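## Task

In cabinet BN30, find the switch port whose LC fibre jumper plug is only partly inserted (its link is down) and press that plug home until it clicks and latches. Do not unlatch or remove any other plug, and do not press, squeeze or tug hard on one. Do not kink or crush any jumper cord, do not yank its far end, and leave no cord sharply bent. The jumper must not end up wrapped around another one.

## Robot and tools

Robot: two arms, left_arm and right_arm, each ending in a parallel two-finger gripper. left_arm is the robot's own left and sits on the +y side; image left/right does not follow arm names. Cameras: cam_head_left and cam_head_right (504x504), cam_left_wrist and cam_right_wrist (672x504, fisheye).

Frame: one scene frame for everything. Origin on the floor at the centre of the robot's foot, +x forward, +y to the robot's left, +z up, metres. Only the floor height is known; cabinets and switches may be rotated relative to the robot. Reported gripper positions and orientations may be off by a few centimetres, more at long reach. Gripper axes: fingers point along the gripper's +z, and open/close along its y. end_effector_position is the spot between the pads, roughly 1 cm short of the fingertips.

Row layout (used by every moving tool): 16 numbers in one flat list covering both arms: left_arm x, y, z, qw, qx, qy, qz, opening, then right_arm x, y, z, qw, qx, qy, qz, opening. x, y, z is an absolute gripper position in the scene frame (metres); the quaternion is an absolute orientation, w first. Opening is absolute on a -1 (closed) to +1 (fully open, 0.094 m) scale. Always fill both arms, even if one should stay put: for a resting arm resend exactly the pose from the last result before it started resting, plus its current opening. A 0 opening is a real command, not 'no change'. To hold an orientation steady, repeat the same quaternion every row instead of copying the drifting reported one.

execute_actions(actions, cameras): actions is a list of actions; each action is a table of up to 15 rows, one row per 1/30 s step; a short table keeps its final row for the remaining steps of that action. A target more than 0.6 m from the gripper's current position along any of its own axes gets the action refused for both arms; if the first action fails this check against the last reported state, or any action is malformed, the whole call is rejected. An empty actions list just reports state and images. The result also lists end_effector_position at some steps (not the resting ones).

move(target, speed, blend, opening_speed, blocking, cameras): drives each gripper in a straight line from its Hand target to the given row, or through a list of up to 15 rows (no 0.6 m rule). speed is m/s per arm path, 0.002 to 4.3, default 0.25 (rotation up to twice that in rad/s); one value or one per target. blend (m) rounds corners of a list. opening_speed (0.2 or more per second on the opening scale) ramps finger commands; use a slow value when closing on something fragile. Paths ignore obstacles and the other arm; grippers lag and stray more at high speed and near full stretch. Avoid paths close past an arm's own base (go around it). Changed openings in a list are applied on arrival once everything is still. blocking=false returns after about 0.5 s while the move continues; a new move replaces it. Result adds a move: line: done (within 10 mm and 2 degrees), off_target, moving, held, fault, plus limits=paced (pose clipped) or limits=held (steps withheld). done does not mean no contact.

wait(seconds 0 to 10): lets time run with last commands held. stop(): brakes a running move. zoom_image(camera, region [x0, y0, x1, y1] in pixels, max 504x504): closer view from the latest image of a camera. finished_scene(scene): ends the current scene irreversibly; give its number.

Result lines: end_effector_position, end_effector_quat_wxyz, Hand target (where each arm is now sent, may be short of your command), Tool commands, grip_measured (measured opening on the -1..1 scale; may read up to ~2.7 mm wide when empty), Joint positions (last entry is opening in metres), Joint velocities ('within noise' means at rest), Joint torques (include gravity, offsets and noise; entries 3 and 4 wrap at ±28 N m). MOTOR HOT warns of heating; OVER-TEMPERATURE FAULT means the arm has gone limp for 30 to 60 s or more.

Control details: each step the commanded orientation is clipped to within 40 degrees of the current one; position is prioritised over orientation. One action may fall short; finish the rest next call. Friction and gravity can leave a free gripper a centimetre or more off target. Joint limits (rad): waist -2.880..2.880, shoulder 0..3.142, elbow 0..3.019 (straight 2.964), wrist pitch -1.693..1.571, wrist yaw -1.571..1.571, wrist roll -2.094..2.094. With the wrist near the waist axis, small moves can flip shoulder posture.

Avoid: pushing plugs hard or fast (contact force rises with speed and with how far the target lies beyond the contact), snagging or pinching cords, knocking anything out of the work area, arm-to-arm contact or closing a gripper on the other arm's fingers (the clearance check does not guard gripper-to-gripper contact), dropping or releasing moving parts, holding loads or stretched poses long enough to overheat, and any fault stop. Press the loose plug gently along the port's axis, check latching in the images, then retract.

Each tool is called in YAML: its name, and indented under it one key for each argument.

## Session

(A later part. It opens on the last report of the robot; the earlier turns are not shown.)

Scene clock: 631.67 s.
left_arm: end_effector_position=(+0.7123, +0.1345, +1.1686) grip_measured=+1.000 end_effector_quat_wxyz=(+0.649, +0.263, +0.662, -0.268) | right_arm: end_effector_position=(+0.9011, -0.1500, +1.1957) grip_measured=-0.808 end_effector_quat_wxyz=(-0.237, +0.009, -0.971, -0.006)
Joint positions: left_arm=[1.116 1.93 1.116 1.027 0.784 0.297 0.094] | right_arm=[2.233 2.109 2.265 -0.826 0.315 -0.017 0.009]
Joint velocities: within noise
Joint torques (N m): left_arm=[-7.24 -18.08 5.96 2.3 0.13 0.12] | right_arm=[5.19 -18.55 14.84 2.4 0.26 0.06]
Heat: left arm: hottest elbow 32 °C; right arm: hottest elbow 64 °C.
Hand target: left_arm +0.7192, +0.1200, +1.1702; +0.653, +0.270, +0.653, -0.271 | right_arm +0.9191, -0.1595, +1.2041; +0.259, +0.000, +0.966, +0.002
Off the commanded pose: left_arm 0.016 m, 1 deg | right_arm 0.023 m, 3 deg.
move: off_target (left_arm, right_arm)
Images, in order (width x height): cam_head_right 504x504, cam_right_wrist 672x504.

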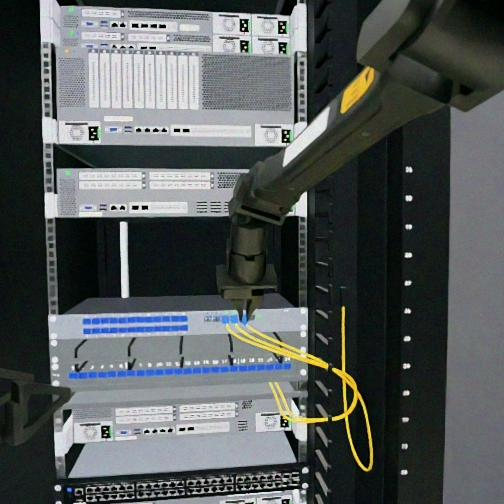

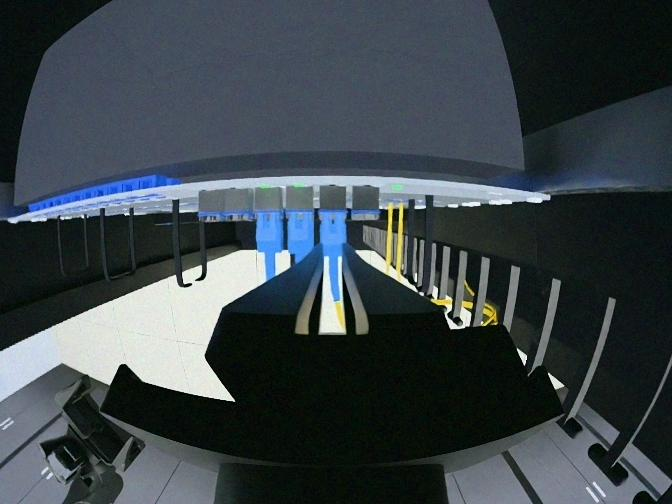

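move:
  target:
    - [0.72,0.12,1.17,0.6533,0.2706,0.6533,-0.2706,1,0.886,-0.159,1.206,0.2419,-0.0010,0.9703,0.004,-0.81]
    - [0.72,0.12,1.17,0.6533,0.2706,0.6533,-0.2706,1,0.886,-0.158,1.187,0.2419,-0.0010,0.9703,0.004,-0.81]
    - [0.72,0.12,1.17,0.6533,0.2706,0.6533,-0.2706,1,0.906,-0.158,1.2005,0.2419,-0.0010,0.9703,0.004,-0.81]
  speed: 0.05
  cameras: ["cam_head_right","cam_right_wrist"]

zoom_image:
  camera: "cam_right_wrist"
  region: [275, 165, 395, 265]

zoom_image:
  camera: "cam_head_right"
  region: [215, 300, 265, 340]

Scene clock: 651.30 s.
left_arm: end_effector_position=(+0.7123, +0.1345, +1.1686) grip_measured=+1.000 end_effector_quat_wxyz=(+0.649, +0.263, +0.662, -0.268) | right_arm: end_effector_position=(+0.8907, -0.1506, +1.1916) grip_measured=-0.808 end_effector_quat_wxyz=(-0.229, +0.011, -0.973, -0.004)
Joint positions: left_arm=[1.116 1.93 1.116 1.027 0.784 0.297 0.094] | right_arm=[2.233 2.087 2.214 -0.815 0.317 -0.017 0.009]
Joint velocities: within noise
Joint torques (N m): left_arm=[-7.53 -16.91 5.9 2.17 0.1 0.12] | right_arm=[5.25 -19.37 14.63 1.5 0.09 0.18]
Heat: left arm: hottest elbow 32 °C; right arm: hottest elbow 66 °C.
Hand target: left_arm +0.7192, +0.1201, +1.1702; +0.653, +0.270, +0.653, -0.271 | right_arm +0.9049, -0.1583, +1.2009; +0.243, -0.001, +0.970, +0.004
Off the commanded pose: left_arm 0.016 m, 1 deg | right_arm 0.019 m, 2 deg.
move: off_target (left_arm, right_arm)
Images, in order (width x height): cam_head_right 504x504, cam_right_wrist 672x504.

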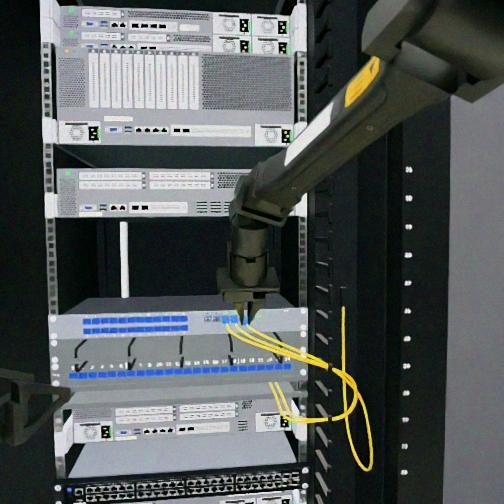

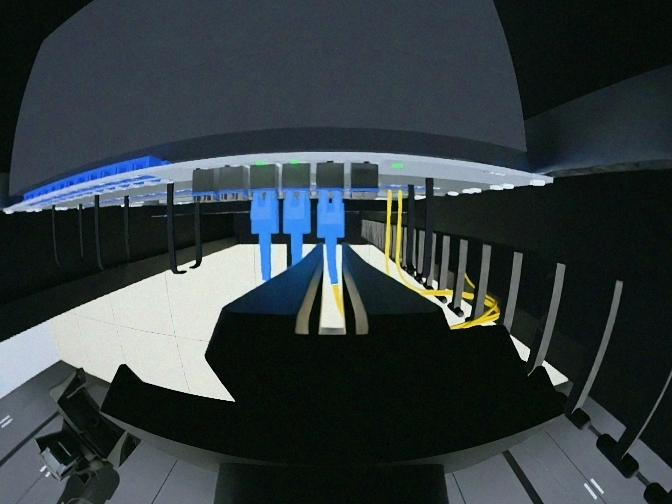

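Scaled by 4.200 from the camera's 672x504 image, which has a finer 960x720 frame.

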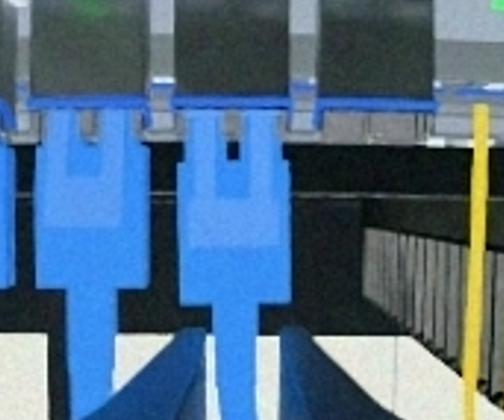

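Scaled by 10.080 from the camera's 504x504 image, which has a finer 720x720 frame.

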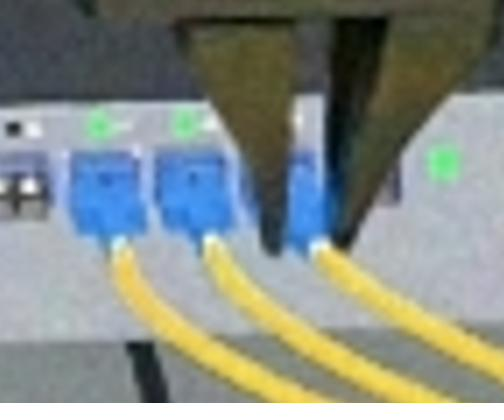

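move:
  target: [0.72,0.12,1.17,0.6533,0.2706,0.6533,-0.2706,1,0.917,-0.157,1.197,0.2588,-0.0020,0.9659,0.0075,-0.81]
  speed: 0.05
  cameras: ["cam_head_right","cam_right_wrist"]

zoom_image:
  camera: "cam_right_wrist"
  region: [275, 165, 395, 265]

zoom_image:
  camera: "cam_head_right"
  region: [215, 300, 265, 340]

Scene clock: 660.57 s.
left_arm: end_effector_position=(+0.7123, +0.1345, +1.1686) grip_measured=+1.000 end_effector_quat_wxyz=(+0.649, +0.263, +0.662, -0.268) | right_arm: end_effector_position=(+0.8936, -0.1479, +1.1870) grip_measured=-0.808 end_effector_quat_wxyz=(-0.233, +0.011, -0.972, -0.007)
Joint positions: left_arm=[1.116 1.93 1.116 1.027 0.784 0.297 0.094] | right_arm=[2.233 2.098 2.221 -0.803 0.312 -0.017 0.009]
Joint velocities: within noise
Joint torques (N m): left_arm=[-7.24 -17.08 5.79 2.26 0.12 0.14] | right_arm=[5.19 -18.43 15.09 2.67 -0.11 0.04]
Heat: left arm: hottest elbow 32 °C; right arm: hottest elbow 66 °C.
Hand target: left_arm +0.7192, +0.1201, +1.1702; +0.653, +0.270, +0.653, -0.271 | right_arm +0.9148, -0.1576, +1.1978; +0.259, -0.002, +0.966, +0.007
Off the commanded pose: left_arm 0.016 m, 1 deg | right_arm 0.027 m, 3 deg.
move: off_target (left_arm, right_arm)
Images, in order (width x height): cam_head_right 504x504, cam_right_wrist 672x504.

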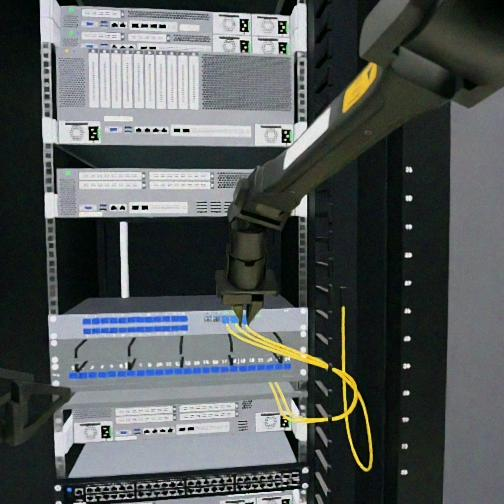

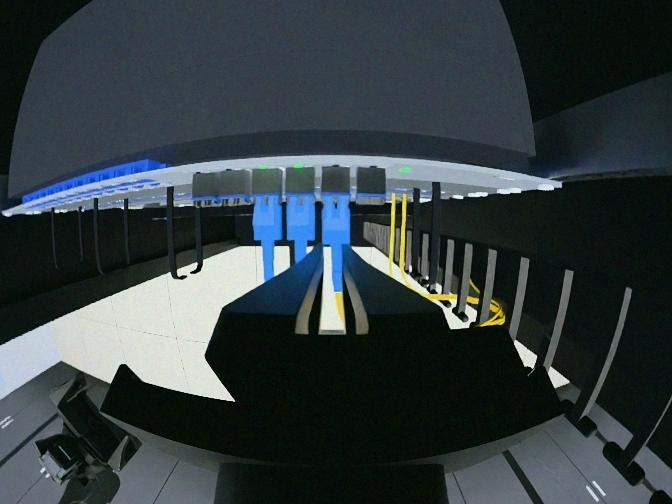

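Scaled by 4.200 from the camera's 672x504 image, which has a finer 960x720 frame.

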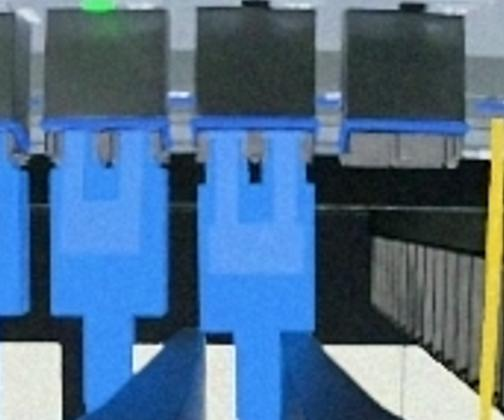

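Scaled by 10.080 from the camera's 504x504 image, which has a finer 720x720 frame.

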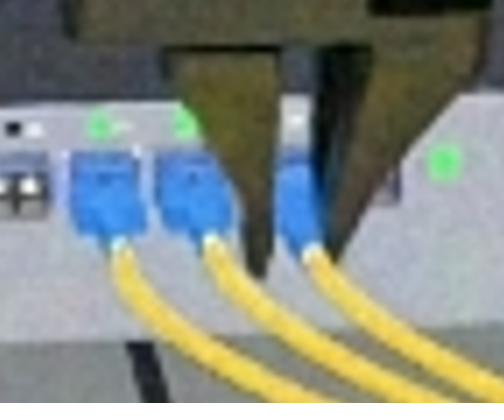

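move:
  target:
    - [0.72,0.12,1.17,0.6533,0.2706,0.6533,-0.2706,1,0.900,-0.158,1.203,0.2588,-0.0016,0.9659,0.005,-0.81]
    - [0.72,0.12,1.17,0.6533,0.2706,0.6533,-0.2706,1,0.912,-0.158,1.201,0.2588,-0.0016,0.9659,0.005,-0.81]
  speed: 0.05
  cameras: ["cam_head_right","cam_right_wrist"]

zoom_image:
  camera: "cam_right_wrist"
  region: [275, 165, 395, 265]

zoom_image:
  camera: "cam_head_right"
  region: [215, 300, 265, 340]

Scene clock: 669.53 s.
left_arm: end_effector_position=(+0.7123, +0.1345, +1.1686) grip_measured=+1.000 end_effector_quat_wxyz=(+0.649, +0.263, +0.662, -0.268) | right_arm: end_effector_position=(+0.8938, -0.1482, +1.1875) grip_measured=-0.808 end_effector_quat_wxyz=(-0.239, +0.009, -0.971, -0.007)
Joint positions: left_arm=[1.116 1.93 1.116 1.027 0.784 0.297 0.094] | right_arm=[2.233 2.09 2.202 -0.779 0.313 -0.017 0.009]
Joint velocities: within noise
Joint torques (N m): left_arm=[-7.24 -17.14 5.98 2.24 0.14 0.08] | right_arm=[5.25 -19.19 14.13 1.95 0.1 0.05]
Heat: left arm: hottest elbow 32 °C; right arm: hottest elbow 66 °C.
Hand target: left_arm +0.7192, +0.1201, +1.1702; +0.653, +0.270, +0.653, -0.271 | right_arm +0.9105, -0.1583, +1.2015; +0.259, -0.002, +0.966, +0.005
Off the commanded pose: left_arm 0.016 m, 1 deg | right_arm 0.025 m, 2 deg.
move: off_target (left_arm, right_arm)
Images, in order (width x height): cam_head_right 504x504, cam_right_wrist 672x504.

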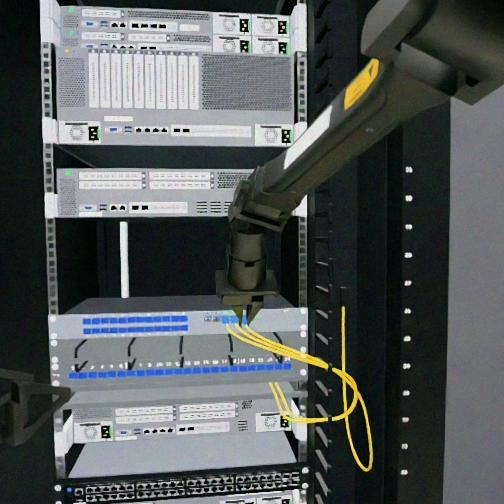

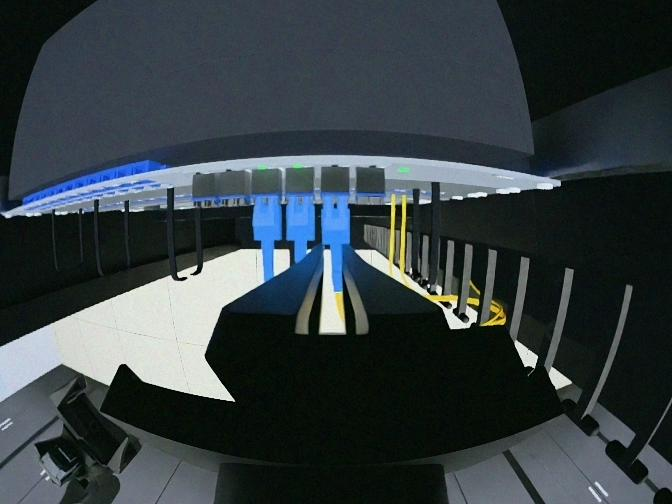

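Scaled by 4.200 from the camera's 672x504 image, which has a finer 960x720 frame.

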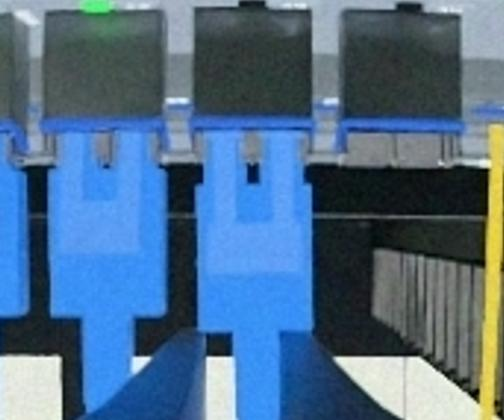

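Scaled by 10.080 from the camera's 504x504 image, which has a finer 720x720 frame.

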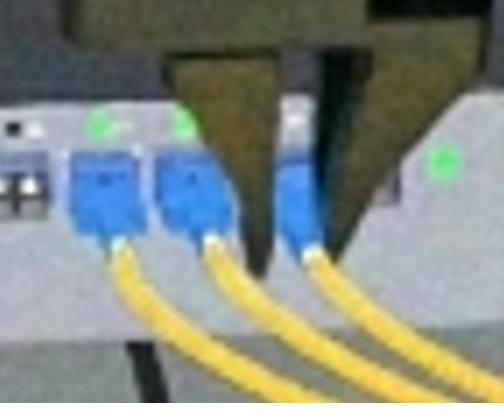

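move:
  target:
    - [0.72,0.12,1.17,0.6533,0.2706,0.6533,-0.2706,1,0.886,-0.160,1.190,0.2588,-0.0004,0.9659,0.002,-0.81]
    - [0.72,0.12,1.17,0.6533,0.2706,0.6533,-0.2706,1,0.902,-0.160,1.2015,0.2588,-0.0010,0.9659,0.004,-0.81]
  speed: 0.05
  cameras: ["cam_head_right","cam_right_wrist"]

zoom_image:
  camera: "cam_right_wrist"
  region: [275, 165, 395, 265]

Scene clock: 678.17 s.
left_arm: end_effector_position=(+0.7123, +0.1345, +1.1686) grip_measured=+1.000 end_effector_quat_wxyz=(+0.649, +0.263, +0.662, -0.268) | right_arm: end_effector_position=(+0.8843, -0.1500, +1.1871) grip_measured=-0.808 end_effector_quat_wxyz=(-0.243, +0.007, -0.970, -0.006)
Joint positions: left_arm=[1.116 1.93 1.116 1.027 0.784 0.297 0.094] | right_arm=[2.233 2.052 2.125 -0.732 0.315 -0.017 0.009]
Joint velocities: within noise
Joint torques (N m): left_arm=[-7.24 -15.97 5.9 2.24 0.12 0.13] | right_arm=[5.01 -19.08 14.53 1.4 0.08 0.07]
Heat: left arm: hottest elbow 32 °C; right arm: hottest elbow 64 °C.
Hand target: left_arm +0.7192, +0.1201, +1.1702; +0.653, +0.270, +0.653, -0.271 | right_arm +0.9005, -0.1603, +1.2019; +0.259, -0.001, +0.966, +0.004
Off the commanded pose: left_arm 0.016 m, 1 deg | right_arm 0.025 m, 2 deg.
move: off_target (left_arm, right_arm)
Images, in order (width x height): cam_head_right 504x504, cam_right_wrist 672x504.

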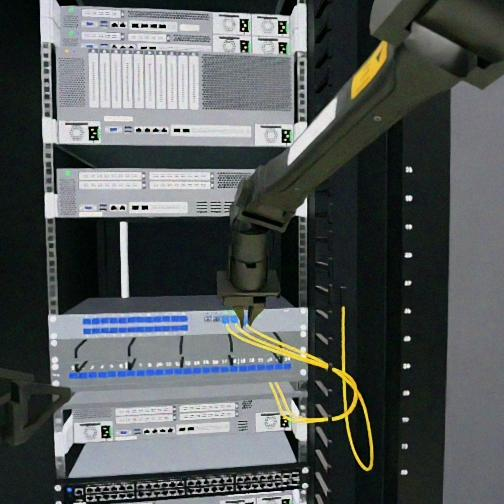

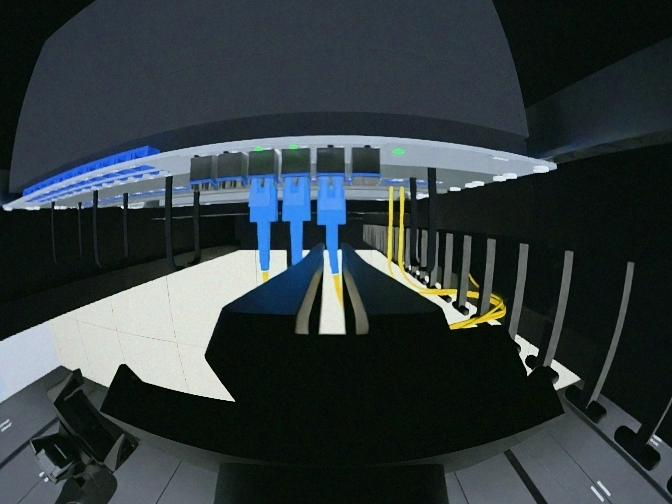

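Scaled by 4.200 from the camera's 672x504 image, which has a finer 960x720 frame.

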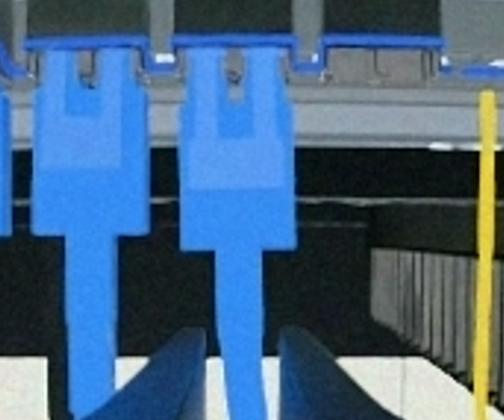

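move:
  target: [0.72,0.12,1.17,0.6533,0.2706,0.6533,-0.2706,1,0.914,-0.160,1.204,0.2588,-0.0010,0.9659,0.004,-0.81]
  speed: 0.05
  cameras: ["cam_head_right","cam_right_wrist"]

zoom_image:
  camera: "cam_right_wrist"
  region: [275, 165, 395, 265]

zoom_image:
  camera: "cam_head_right"
  region: [215, 300, 265, 340]

Scene clock: 685.27 s.
left_arm: end_effector_position=(+0.7123, +0.1345, +1.1686) grip_measured=+1.000 end_effector_quat_wxyz=(+0.649, +0.263, +0.662, -0.268) | right_arm: end_effector_position=(+0.8983, -0.1501, +1.1947) grip_measured=-0.808 end_effector_quat_wxyz=(-0.246, +0.006, -0.969, -0.006)
Joint positions: left_arm=[1.116 1.93 1.116 1.027 0.784 0.297 0.094] | right_arm=[2.233 2.087 2.213 -0.777 0.315 -0.017 0.009]
Joint velocities: within noise
Joint torques (N m): left_arm=[-7 -16.91 5.82 2.25 0.11 0.12] | right_arm=[5.07 -18.78 14.72 1.43 0.05 0.06]
Heat: left arm: hottest elbow 32 °C; right arm: hottest elbow 64 °C.
Hand target: left_arm +0.7192, +0.1201, +1.1702; +0.653, +0.270, +0.653, -0.271 | right_arm +0.9127, -0.1603, +1.2043; +0.260, -0.001, +0.966, +0.004
Off the commanded pose: left_arm 0.016 m, 1 deg | right_arm 0.021 m, 2 deg.
move: off_target (left_arm, right_arm)
Images, in order (width x height): cam_head_right 504x504, cam_right_wrist 672x504.

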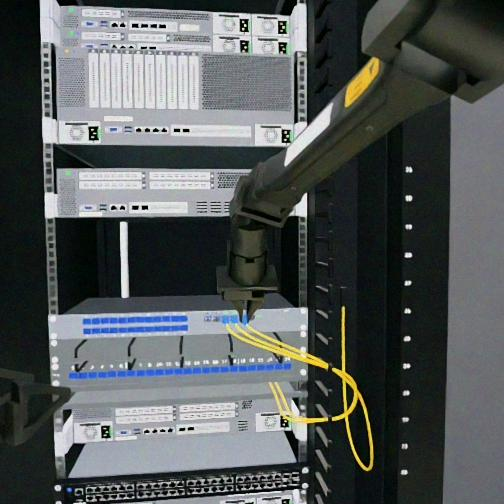

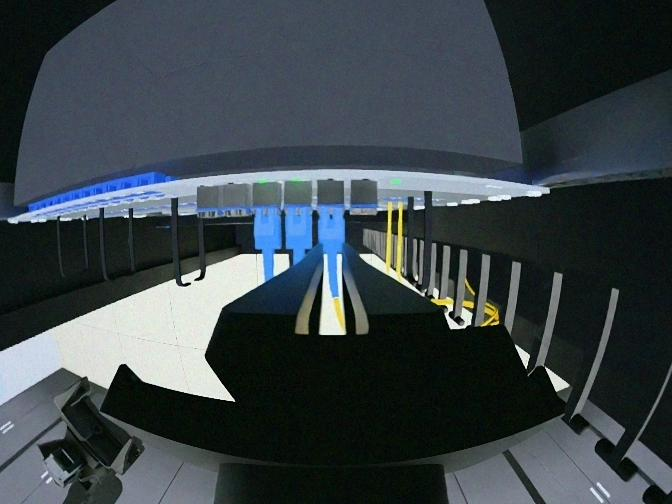

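Scaled by 4.200 from the camera's 672x504 image, which has a finer 960x720 frame.

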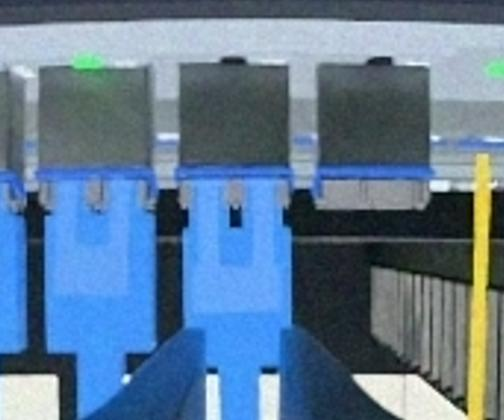

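Scaled by 10.080 from the camera's 504x504 image, which has a finer 720x720 frame.

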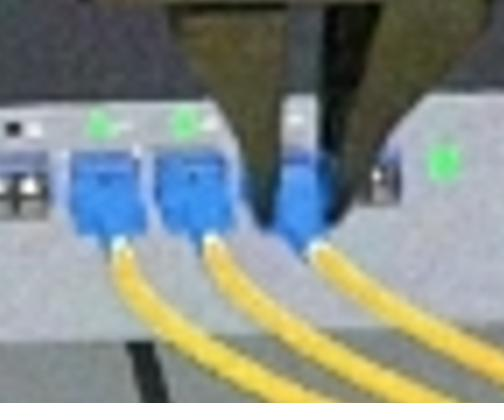

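move:
  target:
    - [0.72,0.12,1.17,0.6533,0.2706,0.6533,-0.2706,1,0.885,-0.160,1.204,0.2588,-0.0010,0.9659,0.004,-0.81]
    - [0.72,0.12,1.17,0.6533,0.2706,0.6533,-0.2706,1,0.885,-0.160,1.190,0.2588,-0.0010,0.9659,0.004,-0.81]
    - [0.72,0.12,1.17,0.6533,0.2706,0.6533,-0.2706,1,0.908,-0.160,1.1995,0.2588,-0.0010,0.9659,0.004,-0.81]
  speed: 0.05
  cameras: ["cam_head_right","cam_right_wrist"]

zoom_image:
  camera: "cam_right_wrist"
  region: [275, 165, 395, 265]

zoom_image:
  camera: "cam_head_right"
  region: [215, 300, 265, 340]

Scene clock: 695.50 s.
left_arm: end_effector_position=(+0.7123, +0.1345, +1.1686) grip_measured=+1.000 end_effector_quat_wxyz=(+0.649, +0.263, +0.662, -0.268) | right_arm: end_effector_position=(+0.8918, -0.1498, +1.1909) grip_measured=-0.808 end_effector_quat_wxyz=(-0.246, +0.006, -0.969, -0.007)
Joint positions: left_arm=[1.116 1.93 1.116 1.027 0.784 0.297 0.094] | right_arm=[2.233 2.068 2.165 -0.748 0.314 -0.017 0.009]
Joint velocities: within noise
Joint torques (N m): left_arm=[-7.88 -16.62 5.91 2.41 0.16 0.1] | right_arm=[5.01 -19.08 14.69 1.24 0.05 0.05]
Heat: left arm: hottest elbow 32 °C; right arm: hottest elbow 64 °C.
Hand target: left_arm +0.7192, +0.1201, +1.1701; +0.653, +0.270, +0.653, -0.271 | right_arm +0.9067, -0.1602, +1.1997; +0.260, -0.001, +0.966, +0.004
Off the commanded pose: left_arm 0.016 m, 1 deg | right_arm 0.021 m, 2 deg.
move: off_target (left_arm, right_arm)
Images, in order (width x height): cam_head_right 504x504, cam_right_wrist 672x504.

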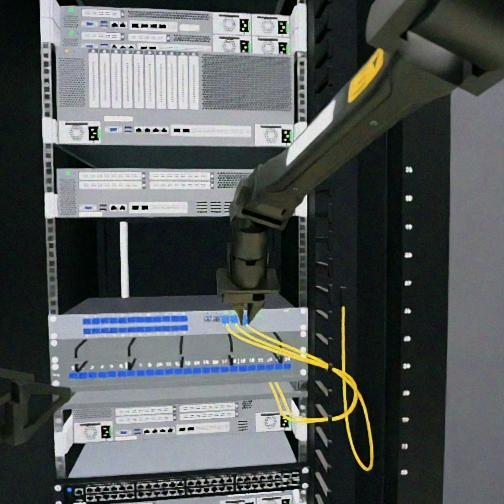

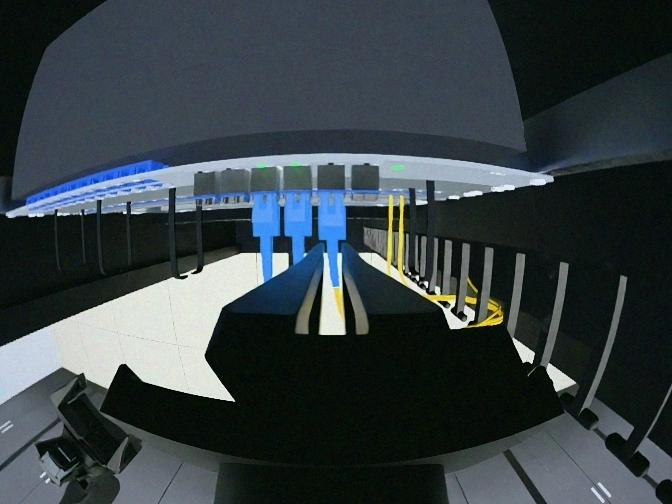

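Scaled by 4.200 from the camera's 672x504 image, which has a finer 960x720 frame.

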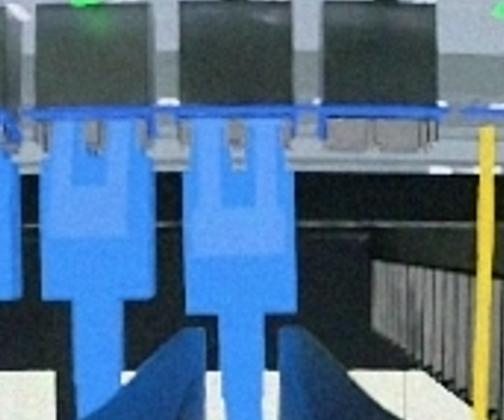

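Scaled by 10.080 from the camera's 504x504 image, which has a finer 720x720 frame.

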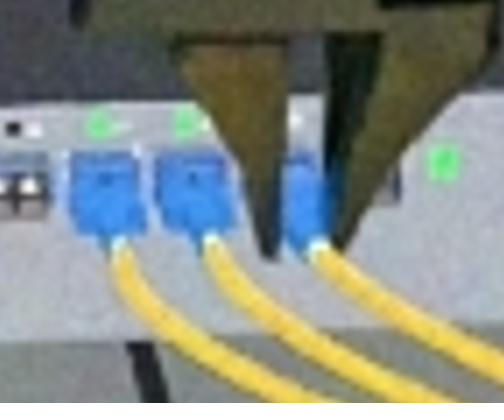

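Excellent: centred, z 1.191. Push with z held.

move:
  target: [0.72,0.12,1.17,0.6533,0.2706,0.6533,-0.2706,1,0.918,-0.160,1.199,0.2756,-0.0010,0.9613,0.004,-0.81]
  speed: 0.05
  cameras: ["cam_head_right","cam_right_wrist"]

zoom_image:
  camera: "cam_right_wrist"
  region: [275, 165, 395, 265]

zoom_image:
  camera: "cam_head_right"
  region: [215, 300, 265, 340]

Scene clock: 701.57 s.
left_arm: end_effector_position=(+0.7123, +0.1345, +1.1686) grip_measured=+1.000 end_effector_quat_wxyz=(+0.649, +0.263, +0.662, -0.268) | right_arm: end_effector_position=(+0.8936, -0.1483, +1.1874) grip_measured=-0.808 end_effector_quat_wxyz=(-0.249, +0.010, -0.968, -0.006)
Joint positions: left_arm=[1.116 1.93 1.116 1.027 0.784 0.297 0.094] | right_arm=[2.233 2.076 2.168 -0.738 0.313 -0.027 0.009]
Joint velocities: within noise
Joint torques (N m): left_arm=[-7.41 -17.49 5.98 2.17 0.11 0.14] | right_arm=[4.78 -18.32 15.02 2.61 0.01 0.03]
Heat: left arm: hottest elbow 32 °C; right arm: hottest elbow 64 °C.
Hand target: left_arm +0.7192, +0.1201, +1.1701; +0.653, +0.270, +0.653, -0.271 | right_arm +0.9156, -0.1606, +1.1999; +0.276, -0.001, +0.961, +0.004
Off the commanded pose: left_arm 0.016 m, 1 deg | right_arm 0.029 m, 3 deg.
move: off_target (left_arm, right_arm)
Images, in order (width x height): cam_head_right 504x504, cam_right_wrist 672x504.

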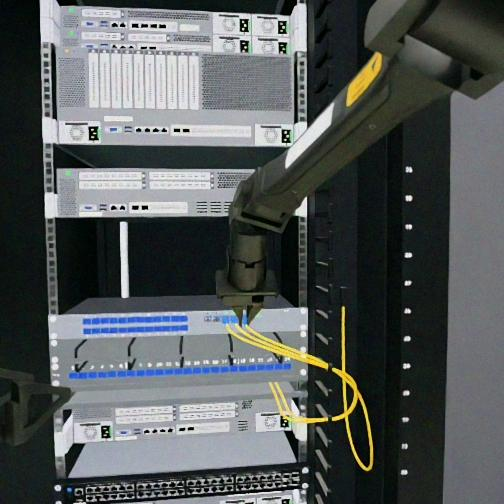

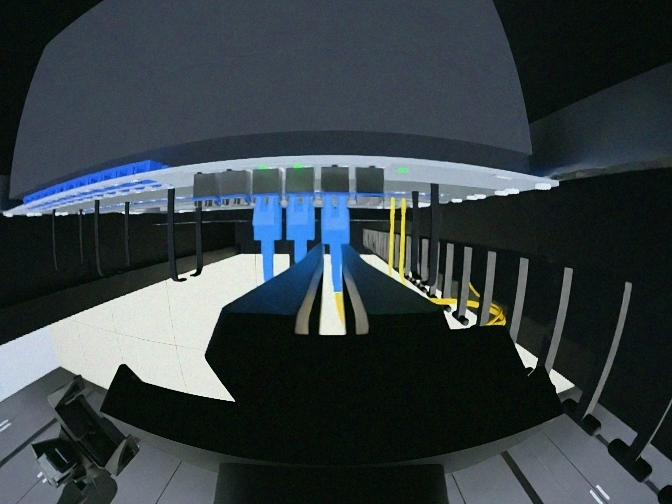

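Scaled by 4.200 from the camera's 672x504 image, which has a finer 960x720 frame.

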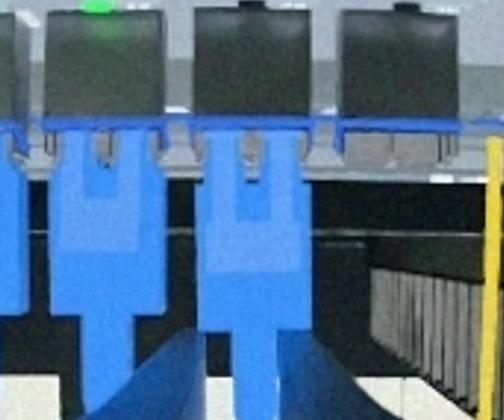

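Scaled by 10.080 from the camera's 504x504 image, which has a finer 720x720 frame.

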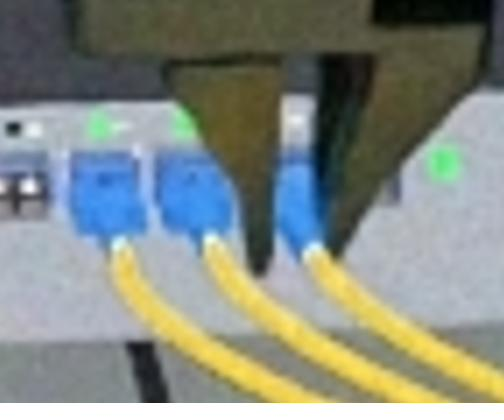

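move:
  target: [0.72,0.12,1.17,0.6533,0.2706,0.6533,-0.2706,1,0.926,-0.163,1.200,0.2924,0,0.9563,0.0,-0.81]
  speed: 0.05
  cameras: ["cam_head_right","cam_right_wrist"]

zoom_image:
  camera: "cam_right_wrist"
  region: [275, 165, 395, 265]

zoom_image:
  camera: "cam_head_right"
  region: [215, 300, 265, 340]

Scene clock: 715.13 s.
left_arm: end_effector_position=(+0.7123, +0.1345, +1.1686) grip_measured=+1.000 end_effector_quat_wxyz=(+0.649, +0.263, +0.662, -0.268) | right_arm: end_effector_position=(+0.8944, -0.1488, +1.1879) grip_measured=-0.808 end_effector_quat_wxyz=(-0.251, +0.013, -0.968, -0.004)
Joint positions: left_arm=[1.116 1.93 1.116 1.027 0.784 0.297 0.094] | right_arm=[2.233 2.076 2.168 -0.734 0.316 -0.036 0.009]
Joint velocities: within noise
Joint torques (N m): left_arm=[-7.06 -16.44 5.86 2.18 0.18 0.12] | right_arm=[4.84 -18.37 14.48 4.48 0.08 -0.04]
Heat: left arm: hottest elbow 32 °C; right arm: hottest elbow 63 °C.
Hand target: left_arm +0.7192, +0.1201, +1.1701; +0.653, +0.270, +0.653, -0.271 | right_arm +0.9222, -0.1640, +1.2017; +0.292, +0.000, +0.956, -0.001
Off the commanded pose: left_arm 0.016 m, 1 deg | right_arm 0.037 m, 5 deg.
move: off_target (left_arm, right_arm)
Images, in order (width x height): cam_head_right 504x504, cam_right_wrist 672x504.

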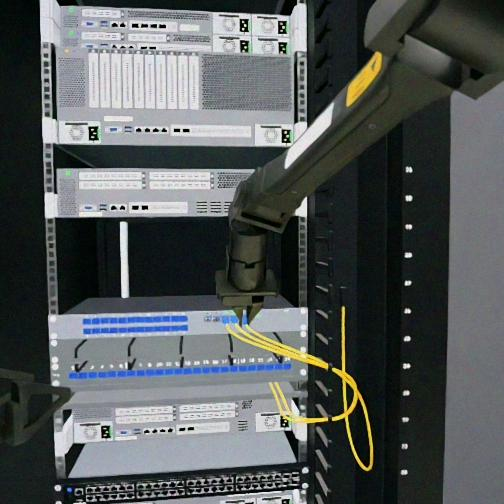

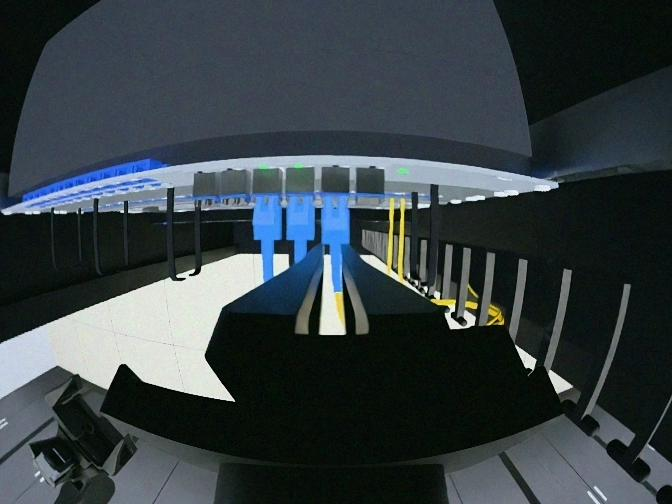

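Scaled by 4.200 from the camera's 672x504 image, which has a finer 960x720 frame.

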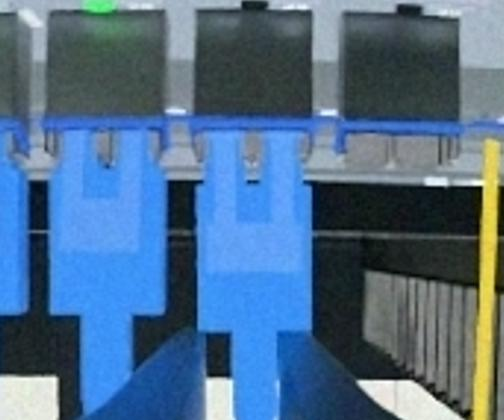

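Scaled by 10.080 from the camera's 504x504 image, which has a finer 720x720 frame.

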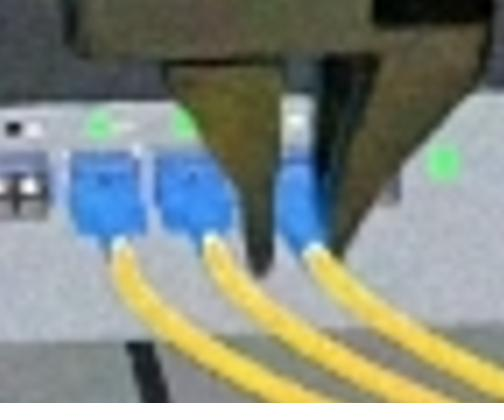

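move:
  target:
    - [0.72,0.12,1.17,0.6533,0.2706,0.6533,-0.2706,1,0.884,-0.160,1.204,0.2588,-0.0010,0.9659,0.004,-0.81]
    - [0.72,0.12,1.17,0.6533,0.2706,0.6533,-0.2706,1,0.884,-0.160,1.190,0.2588,-0.0010,0.9659,0.004,-0.81]
    - [0.72,0.12,1.17,0.6533,0.2706,0.6533,-0.2706,1,0.908,-0.160,1.1997,0.2588,-0.0010,0.9659,0.004,-0.845]
  speed: 0.05
  cameras: ["cam_head_right","cam_right_wrist"]

zoom_image:
  camera: "cam_right_wrist"
  region: [275, 165, 395, 265]

zoom_image:
  camera: "cam_head_right"
  region: [215, 300, 265, 340]

Scene clock: 730.23 s.
left_arm: end_effector_position=(+0.7123, +0.1345, +1.1686) grip_measured=+1.000 end_effector_quat_wxyz=(+0.649, +0.263, +0.662, -0.268) | right_arm: end_effector_position=(+0.8916, -0.1496, +1.1900) grip_measured=-0.842 end_effector_quat_wxyz=(-0.246, +0.014, -0.969, -0.005)
Joint positions: left_arm=[1.116 1.93 1.116 1.027 0.784 0.297 0.094] | right_arm=[2.233 2.07 2.166 -0.749 0.314 -0.033 0.007]
Joint velocities: within noise
Joint torques (N m): left_arm=[-7.24 -16.85 5.85 2.13 0.09 0.11] | right_arm=[4.95 -18.26 14.57 1.37 0.06 0.21]
Heat: left arm: hottest elbow 32 °C; right arm: hottest elbow 62 °C.
Hand target: left_arm +0.7192, +0.1201, +1.1701; +0.653, +0.270, +0.653, -0.271 | right_arm +0.9067, -0.1603, +1.2002; +0.260, -0.001, +0.966, +0.004
Off the commanded pose: left_arm 0.016 m, 1 deg | right_arm 0.022 m, 2 deg.
move: off_target (left_arm, right_arm); target 3's new opening was sent with right_arm's hand 0.020 m and 2 deg from that target
Images, in order (width x height): cam_head_right 504x504, cam_right_wrist 672x504.

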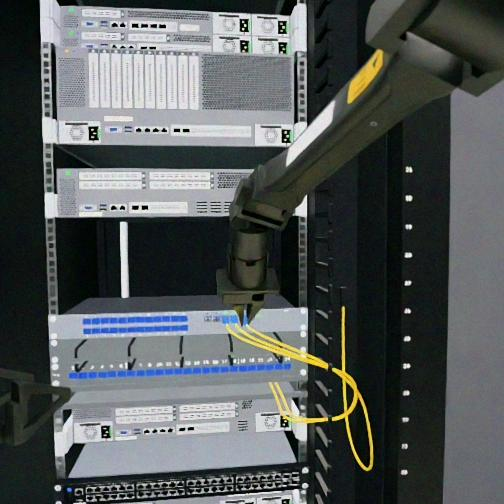

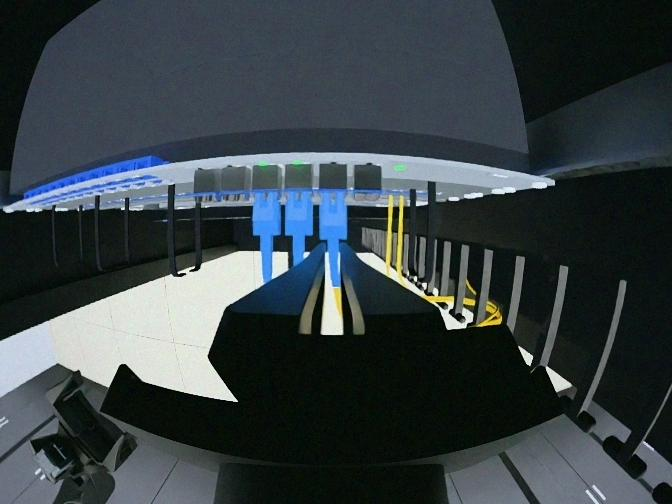

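Scaled by 4.200 from the camera's 672x504 image, which has a finer 960x720 frame.

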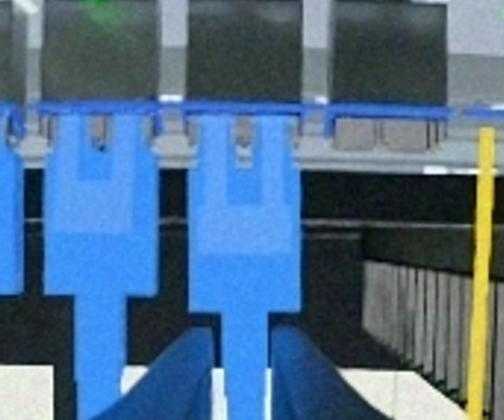

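Scaled by 10.080 from the camera's 504x504 image, which has a finer 720x720 frame.

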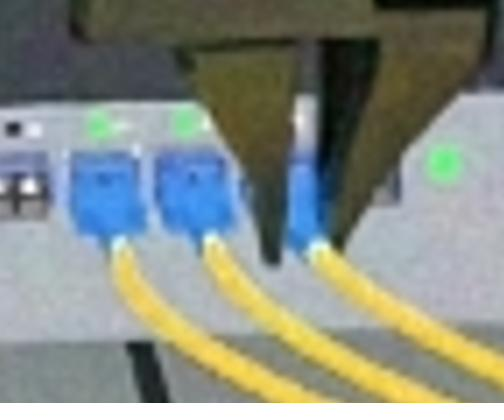

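move:
  target: [0.72,0.12,1.17,0.6533,0.2706,0.6533,-0.2706,1,0.918,-0.161,1.203,0.2756,0.010,0.9613,0.006,-0.845]
  speed: 0.05
  cameras: ["cam_head_right","cam_right_wrist"]

zoom_image:
  camera: "cam_right_wrist"
  region: [275, 165, 395, 265]

zoom_image:
  camera: "cam_head_right"
  region: [215, 300, 265, 340]

Scene clock: 737.77 s.
left_arm: end_effector_position=(+0.7123, +0.1345, +1.1686) grip_measured=+1.000 end_effector_quat_wxyz=(+0.649, +0.263, +0.662, -0.268) | right_arm: end_effector_position=(+0.8937, -0.1493, +1.1903) grip_measured=-0.843 end_effector_quat_wxyz=(-0.249, +0.009, -0.968, -0.006)
Joint positions: left_arm=[1.116 1.93 1.116 1.027 0.784 0.297 0.094] | right_arm=[2.233 2.072 2.17 -0.742 0.314 -0.026 0.007]
Joint velocities: within noise
Joint torques (N m): left_arm=[-7.36 -16.85 5.89 2.03 0.12 0.11] | right_arm=[4.89 -19.6 15.12 2.61 0.09 0.26]
Heat: left arm: hottest elbow 32 °C; right arm: hottest elbow 61 °C.
Hand target: left_arm +0.7192, +0.1201, +1.1701; +0.653, +0.270, +0.653, -0.271 | right_arm +0.9156, -0.1616, +1.2038; +0.276, +0.010, +0.961, +0.006
Off the commanded pose: left_arm 0.016 m, 1 deg | right_arm 0.030 m, 4 deg.
move: off_target (left_arm, right_arm)
Images, in order (width x height): cam_head_right 504x504, cam_right_wrist 672x504.

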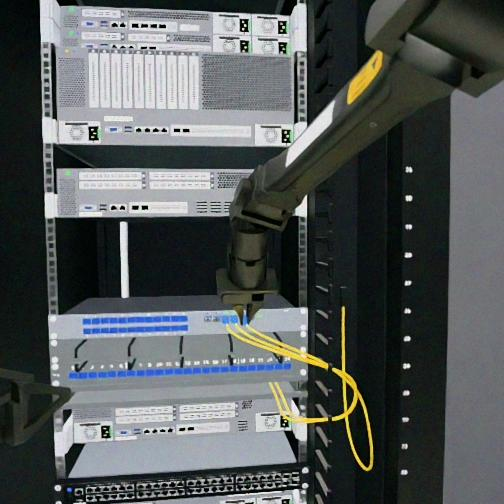

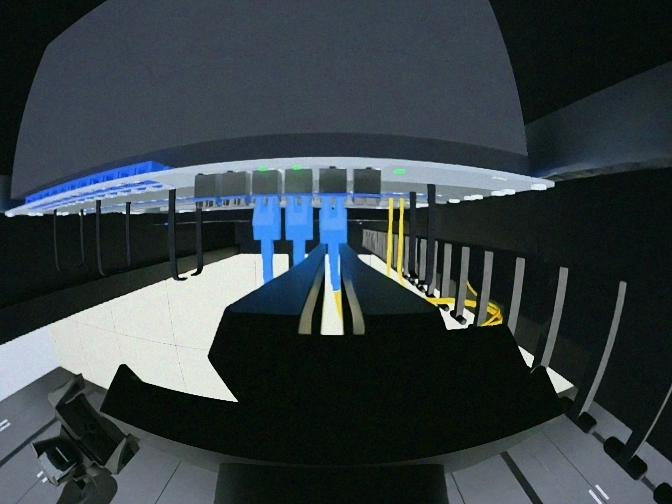

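Scaled by 4.200 from the camera's 672x504 image, which has a finer 960x720 frame.

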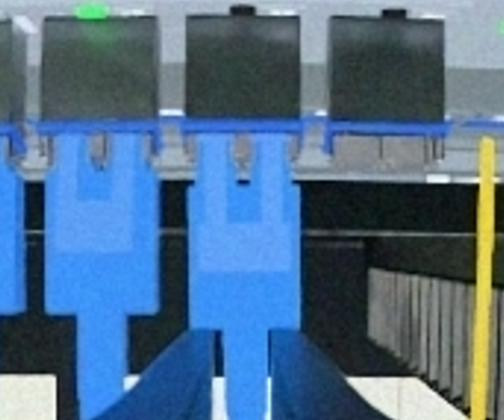

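Scaled by 10.080 from the camera's 504x504 image, which has a finer 720x720 frame.

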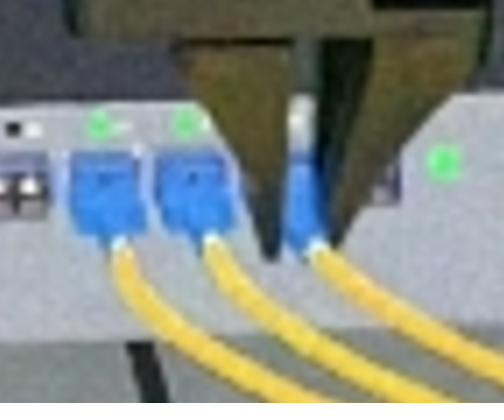

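Centred perfectly and in contact. Push on.

move:
  target: [0.72,0.12,1.17,0.6533,0.2706,0.6533,-0.2706,1,0.932,-0.161,1.202,0.3090,0.010,0.9511,0.006,-0.845]
  speed: 0.05
  cameras: ["cam_head_right","cam_right_wrist"]

zoom_image:
  camera: "cam_right_wrist"
  region: [275, 165, 395, 265]

Scene clock: 742.83 s.
left_arm: end_effector_position=(+0.7123, +0.1345, +1.1686) grip_measured=+1.000 end_effector_quat_wxyz=(+0.649, +0.263, +0.662, -0.268) | right_arm: end_effector_position=(+0.8976, -0.1493, +1.1917) grip_measured=-0.843 end_effector_quat_wxyz=(-0.258, +0.006, -0.966, -0.006)
Joint positions: left_arm=[1.116 1.93 1.116 1.027 0.784 0.297 0.094] | right_arm=[2.233 2.074 2.17 -0.722 0.315 -0.026 0.007]
Joint velocities: within noise
Joint torques (N m): left_arm=[-7.94 -16.26 5.76 2.13 0.11 0.19] | right_arm=[4.78 -18.49 13.27 6.01 -0.17 -0.01]
Heat: left arm: hottest elbow 32 °C; right arm: hottest elbow 63 °C.
Hand target: left_arm +0.7192, +0.1201, +1.1701; +0.653, +0.270, +0.653, -0.271 | right_arm +0.9276, -0.1623, +1.2042; +0.308, +0.010, +0.951, +0.005
Off the commanded pose: left_arm 0.016 m, 1 deg | right_arm 0.038 m, 6 deg.
move: off_target (left_arm, right_arm)
Images, in order (width x height): cam_head_right 504x504, cam_right_wrist 672x504.

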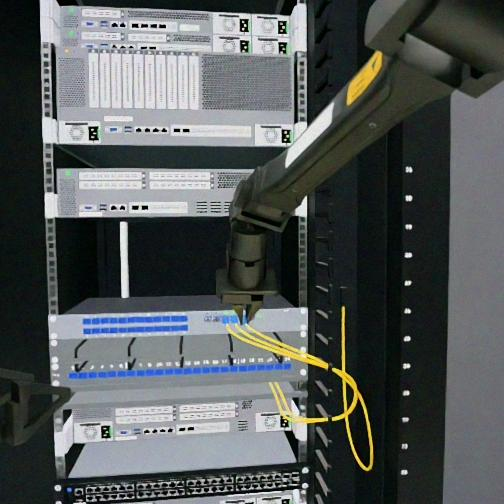

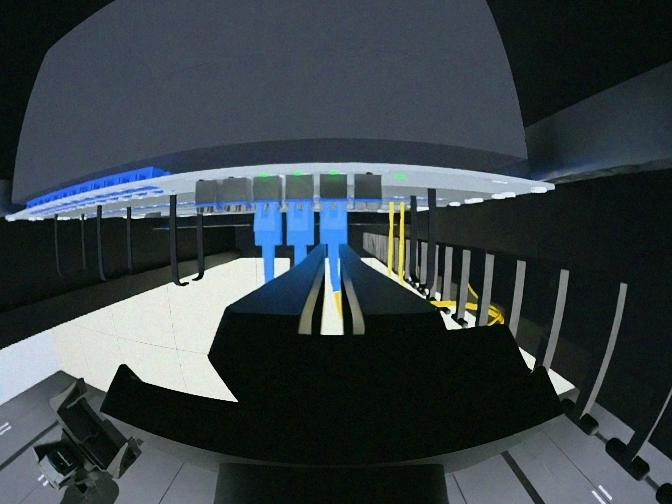

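Scaled by 4.200 from the camera's 672x504 image, which has a finer 960x720 frame.

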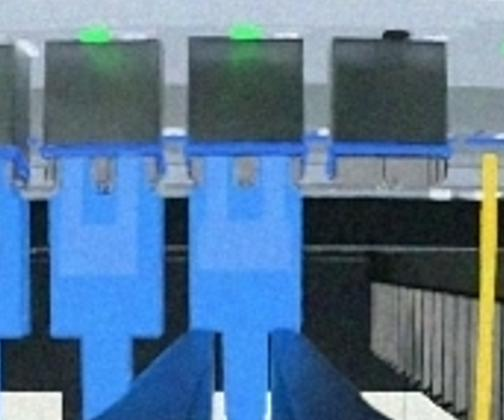

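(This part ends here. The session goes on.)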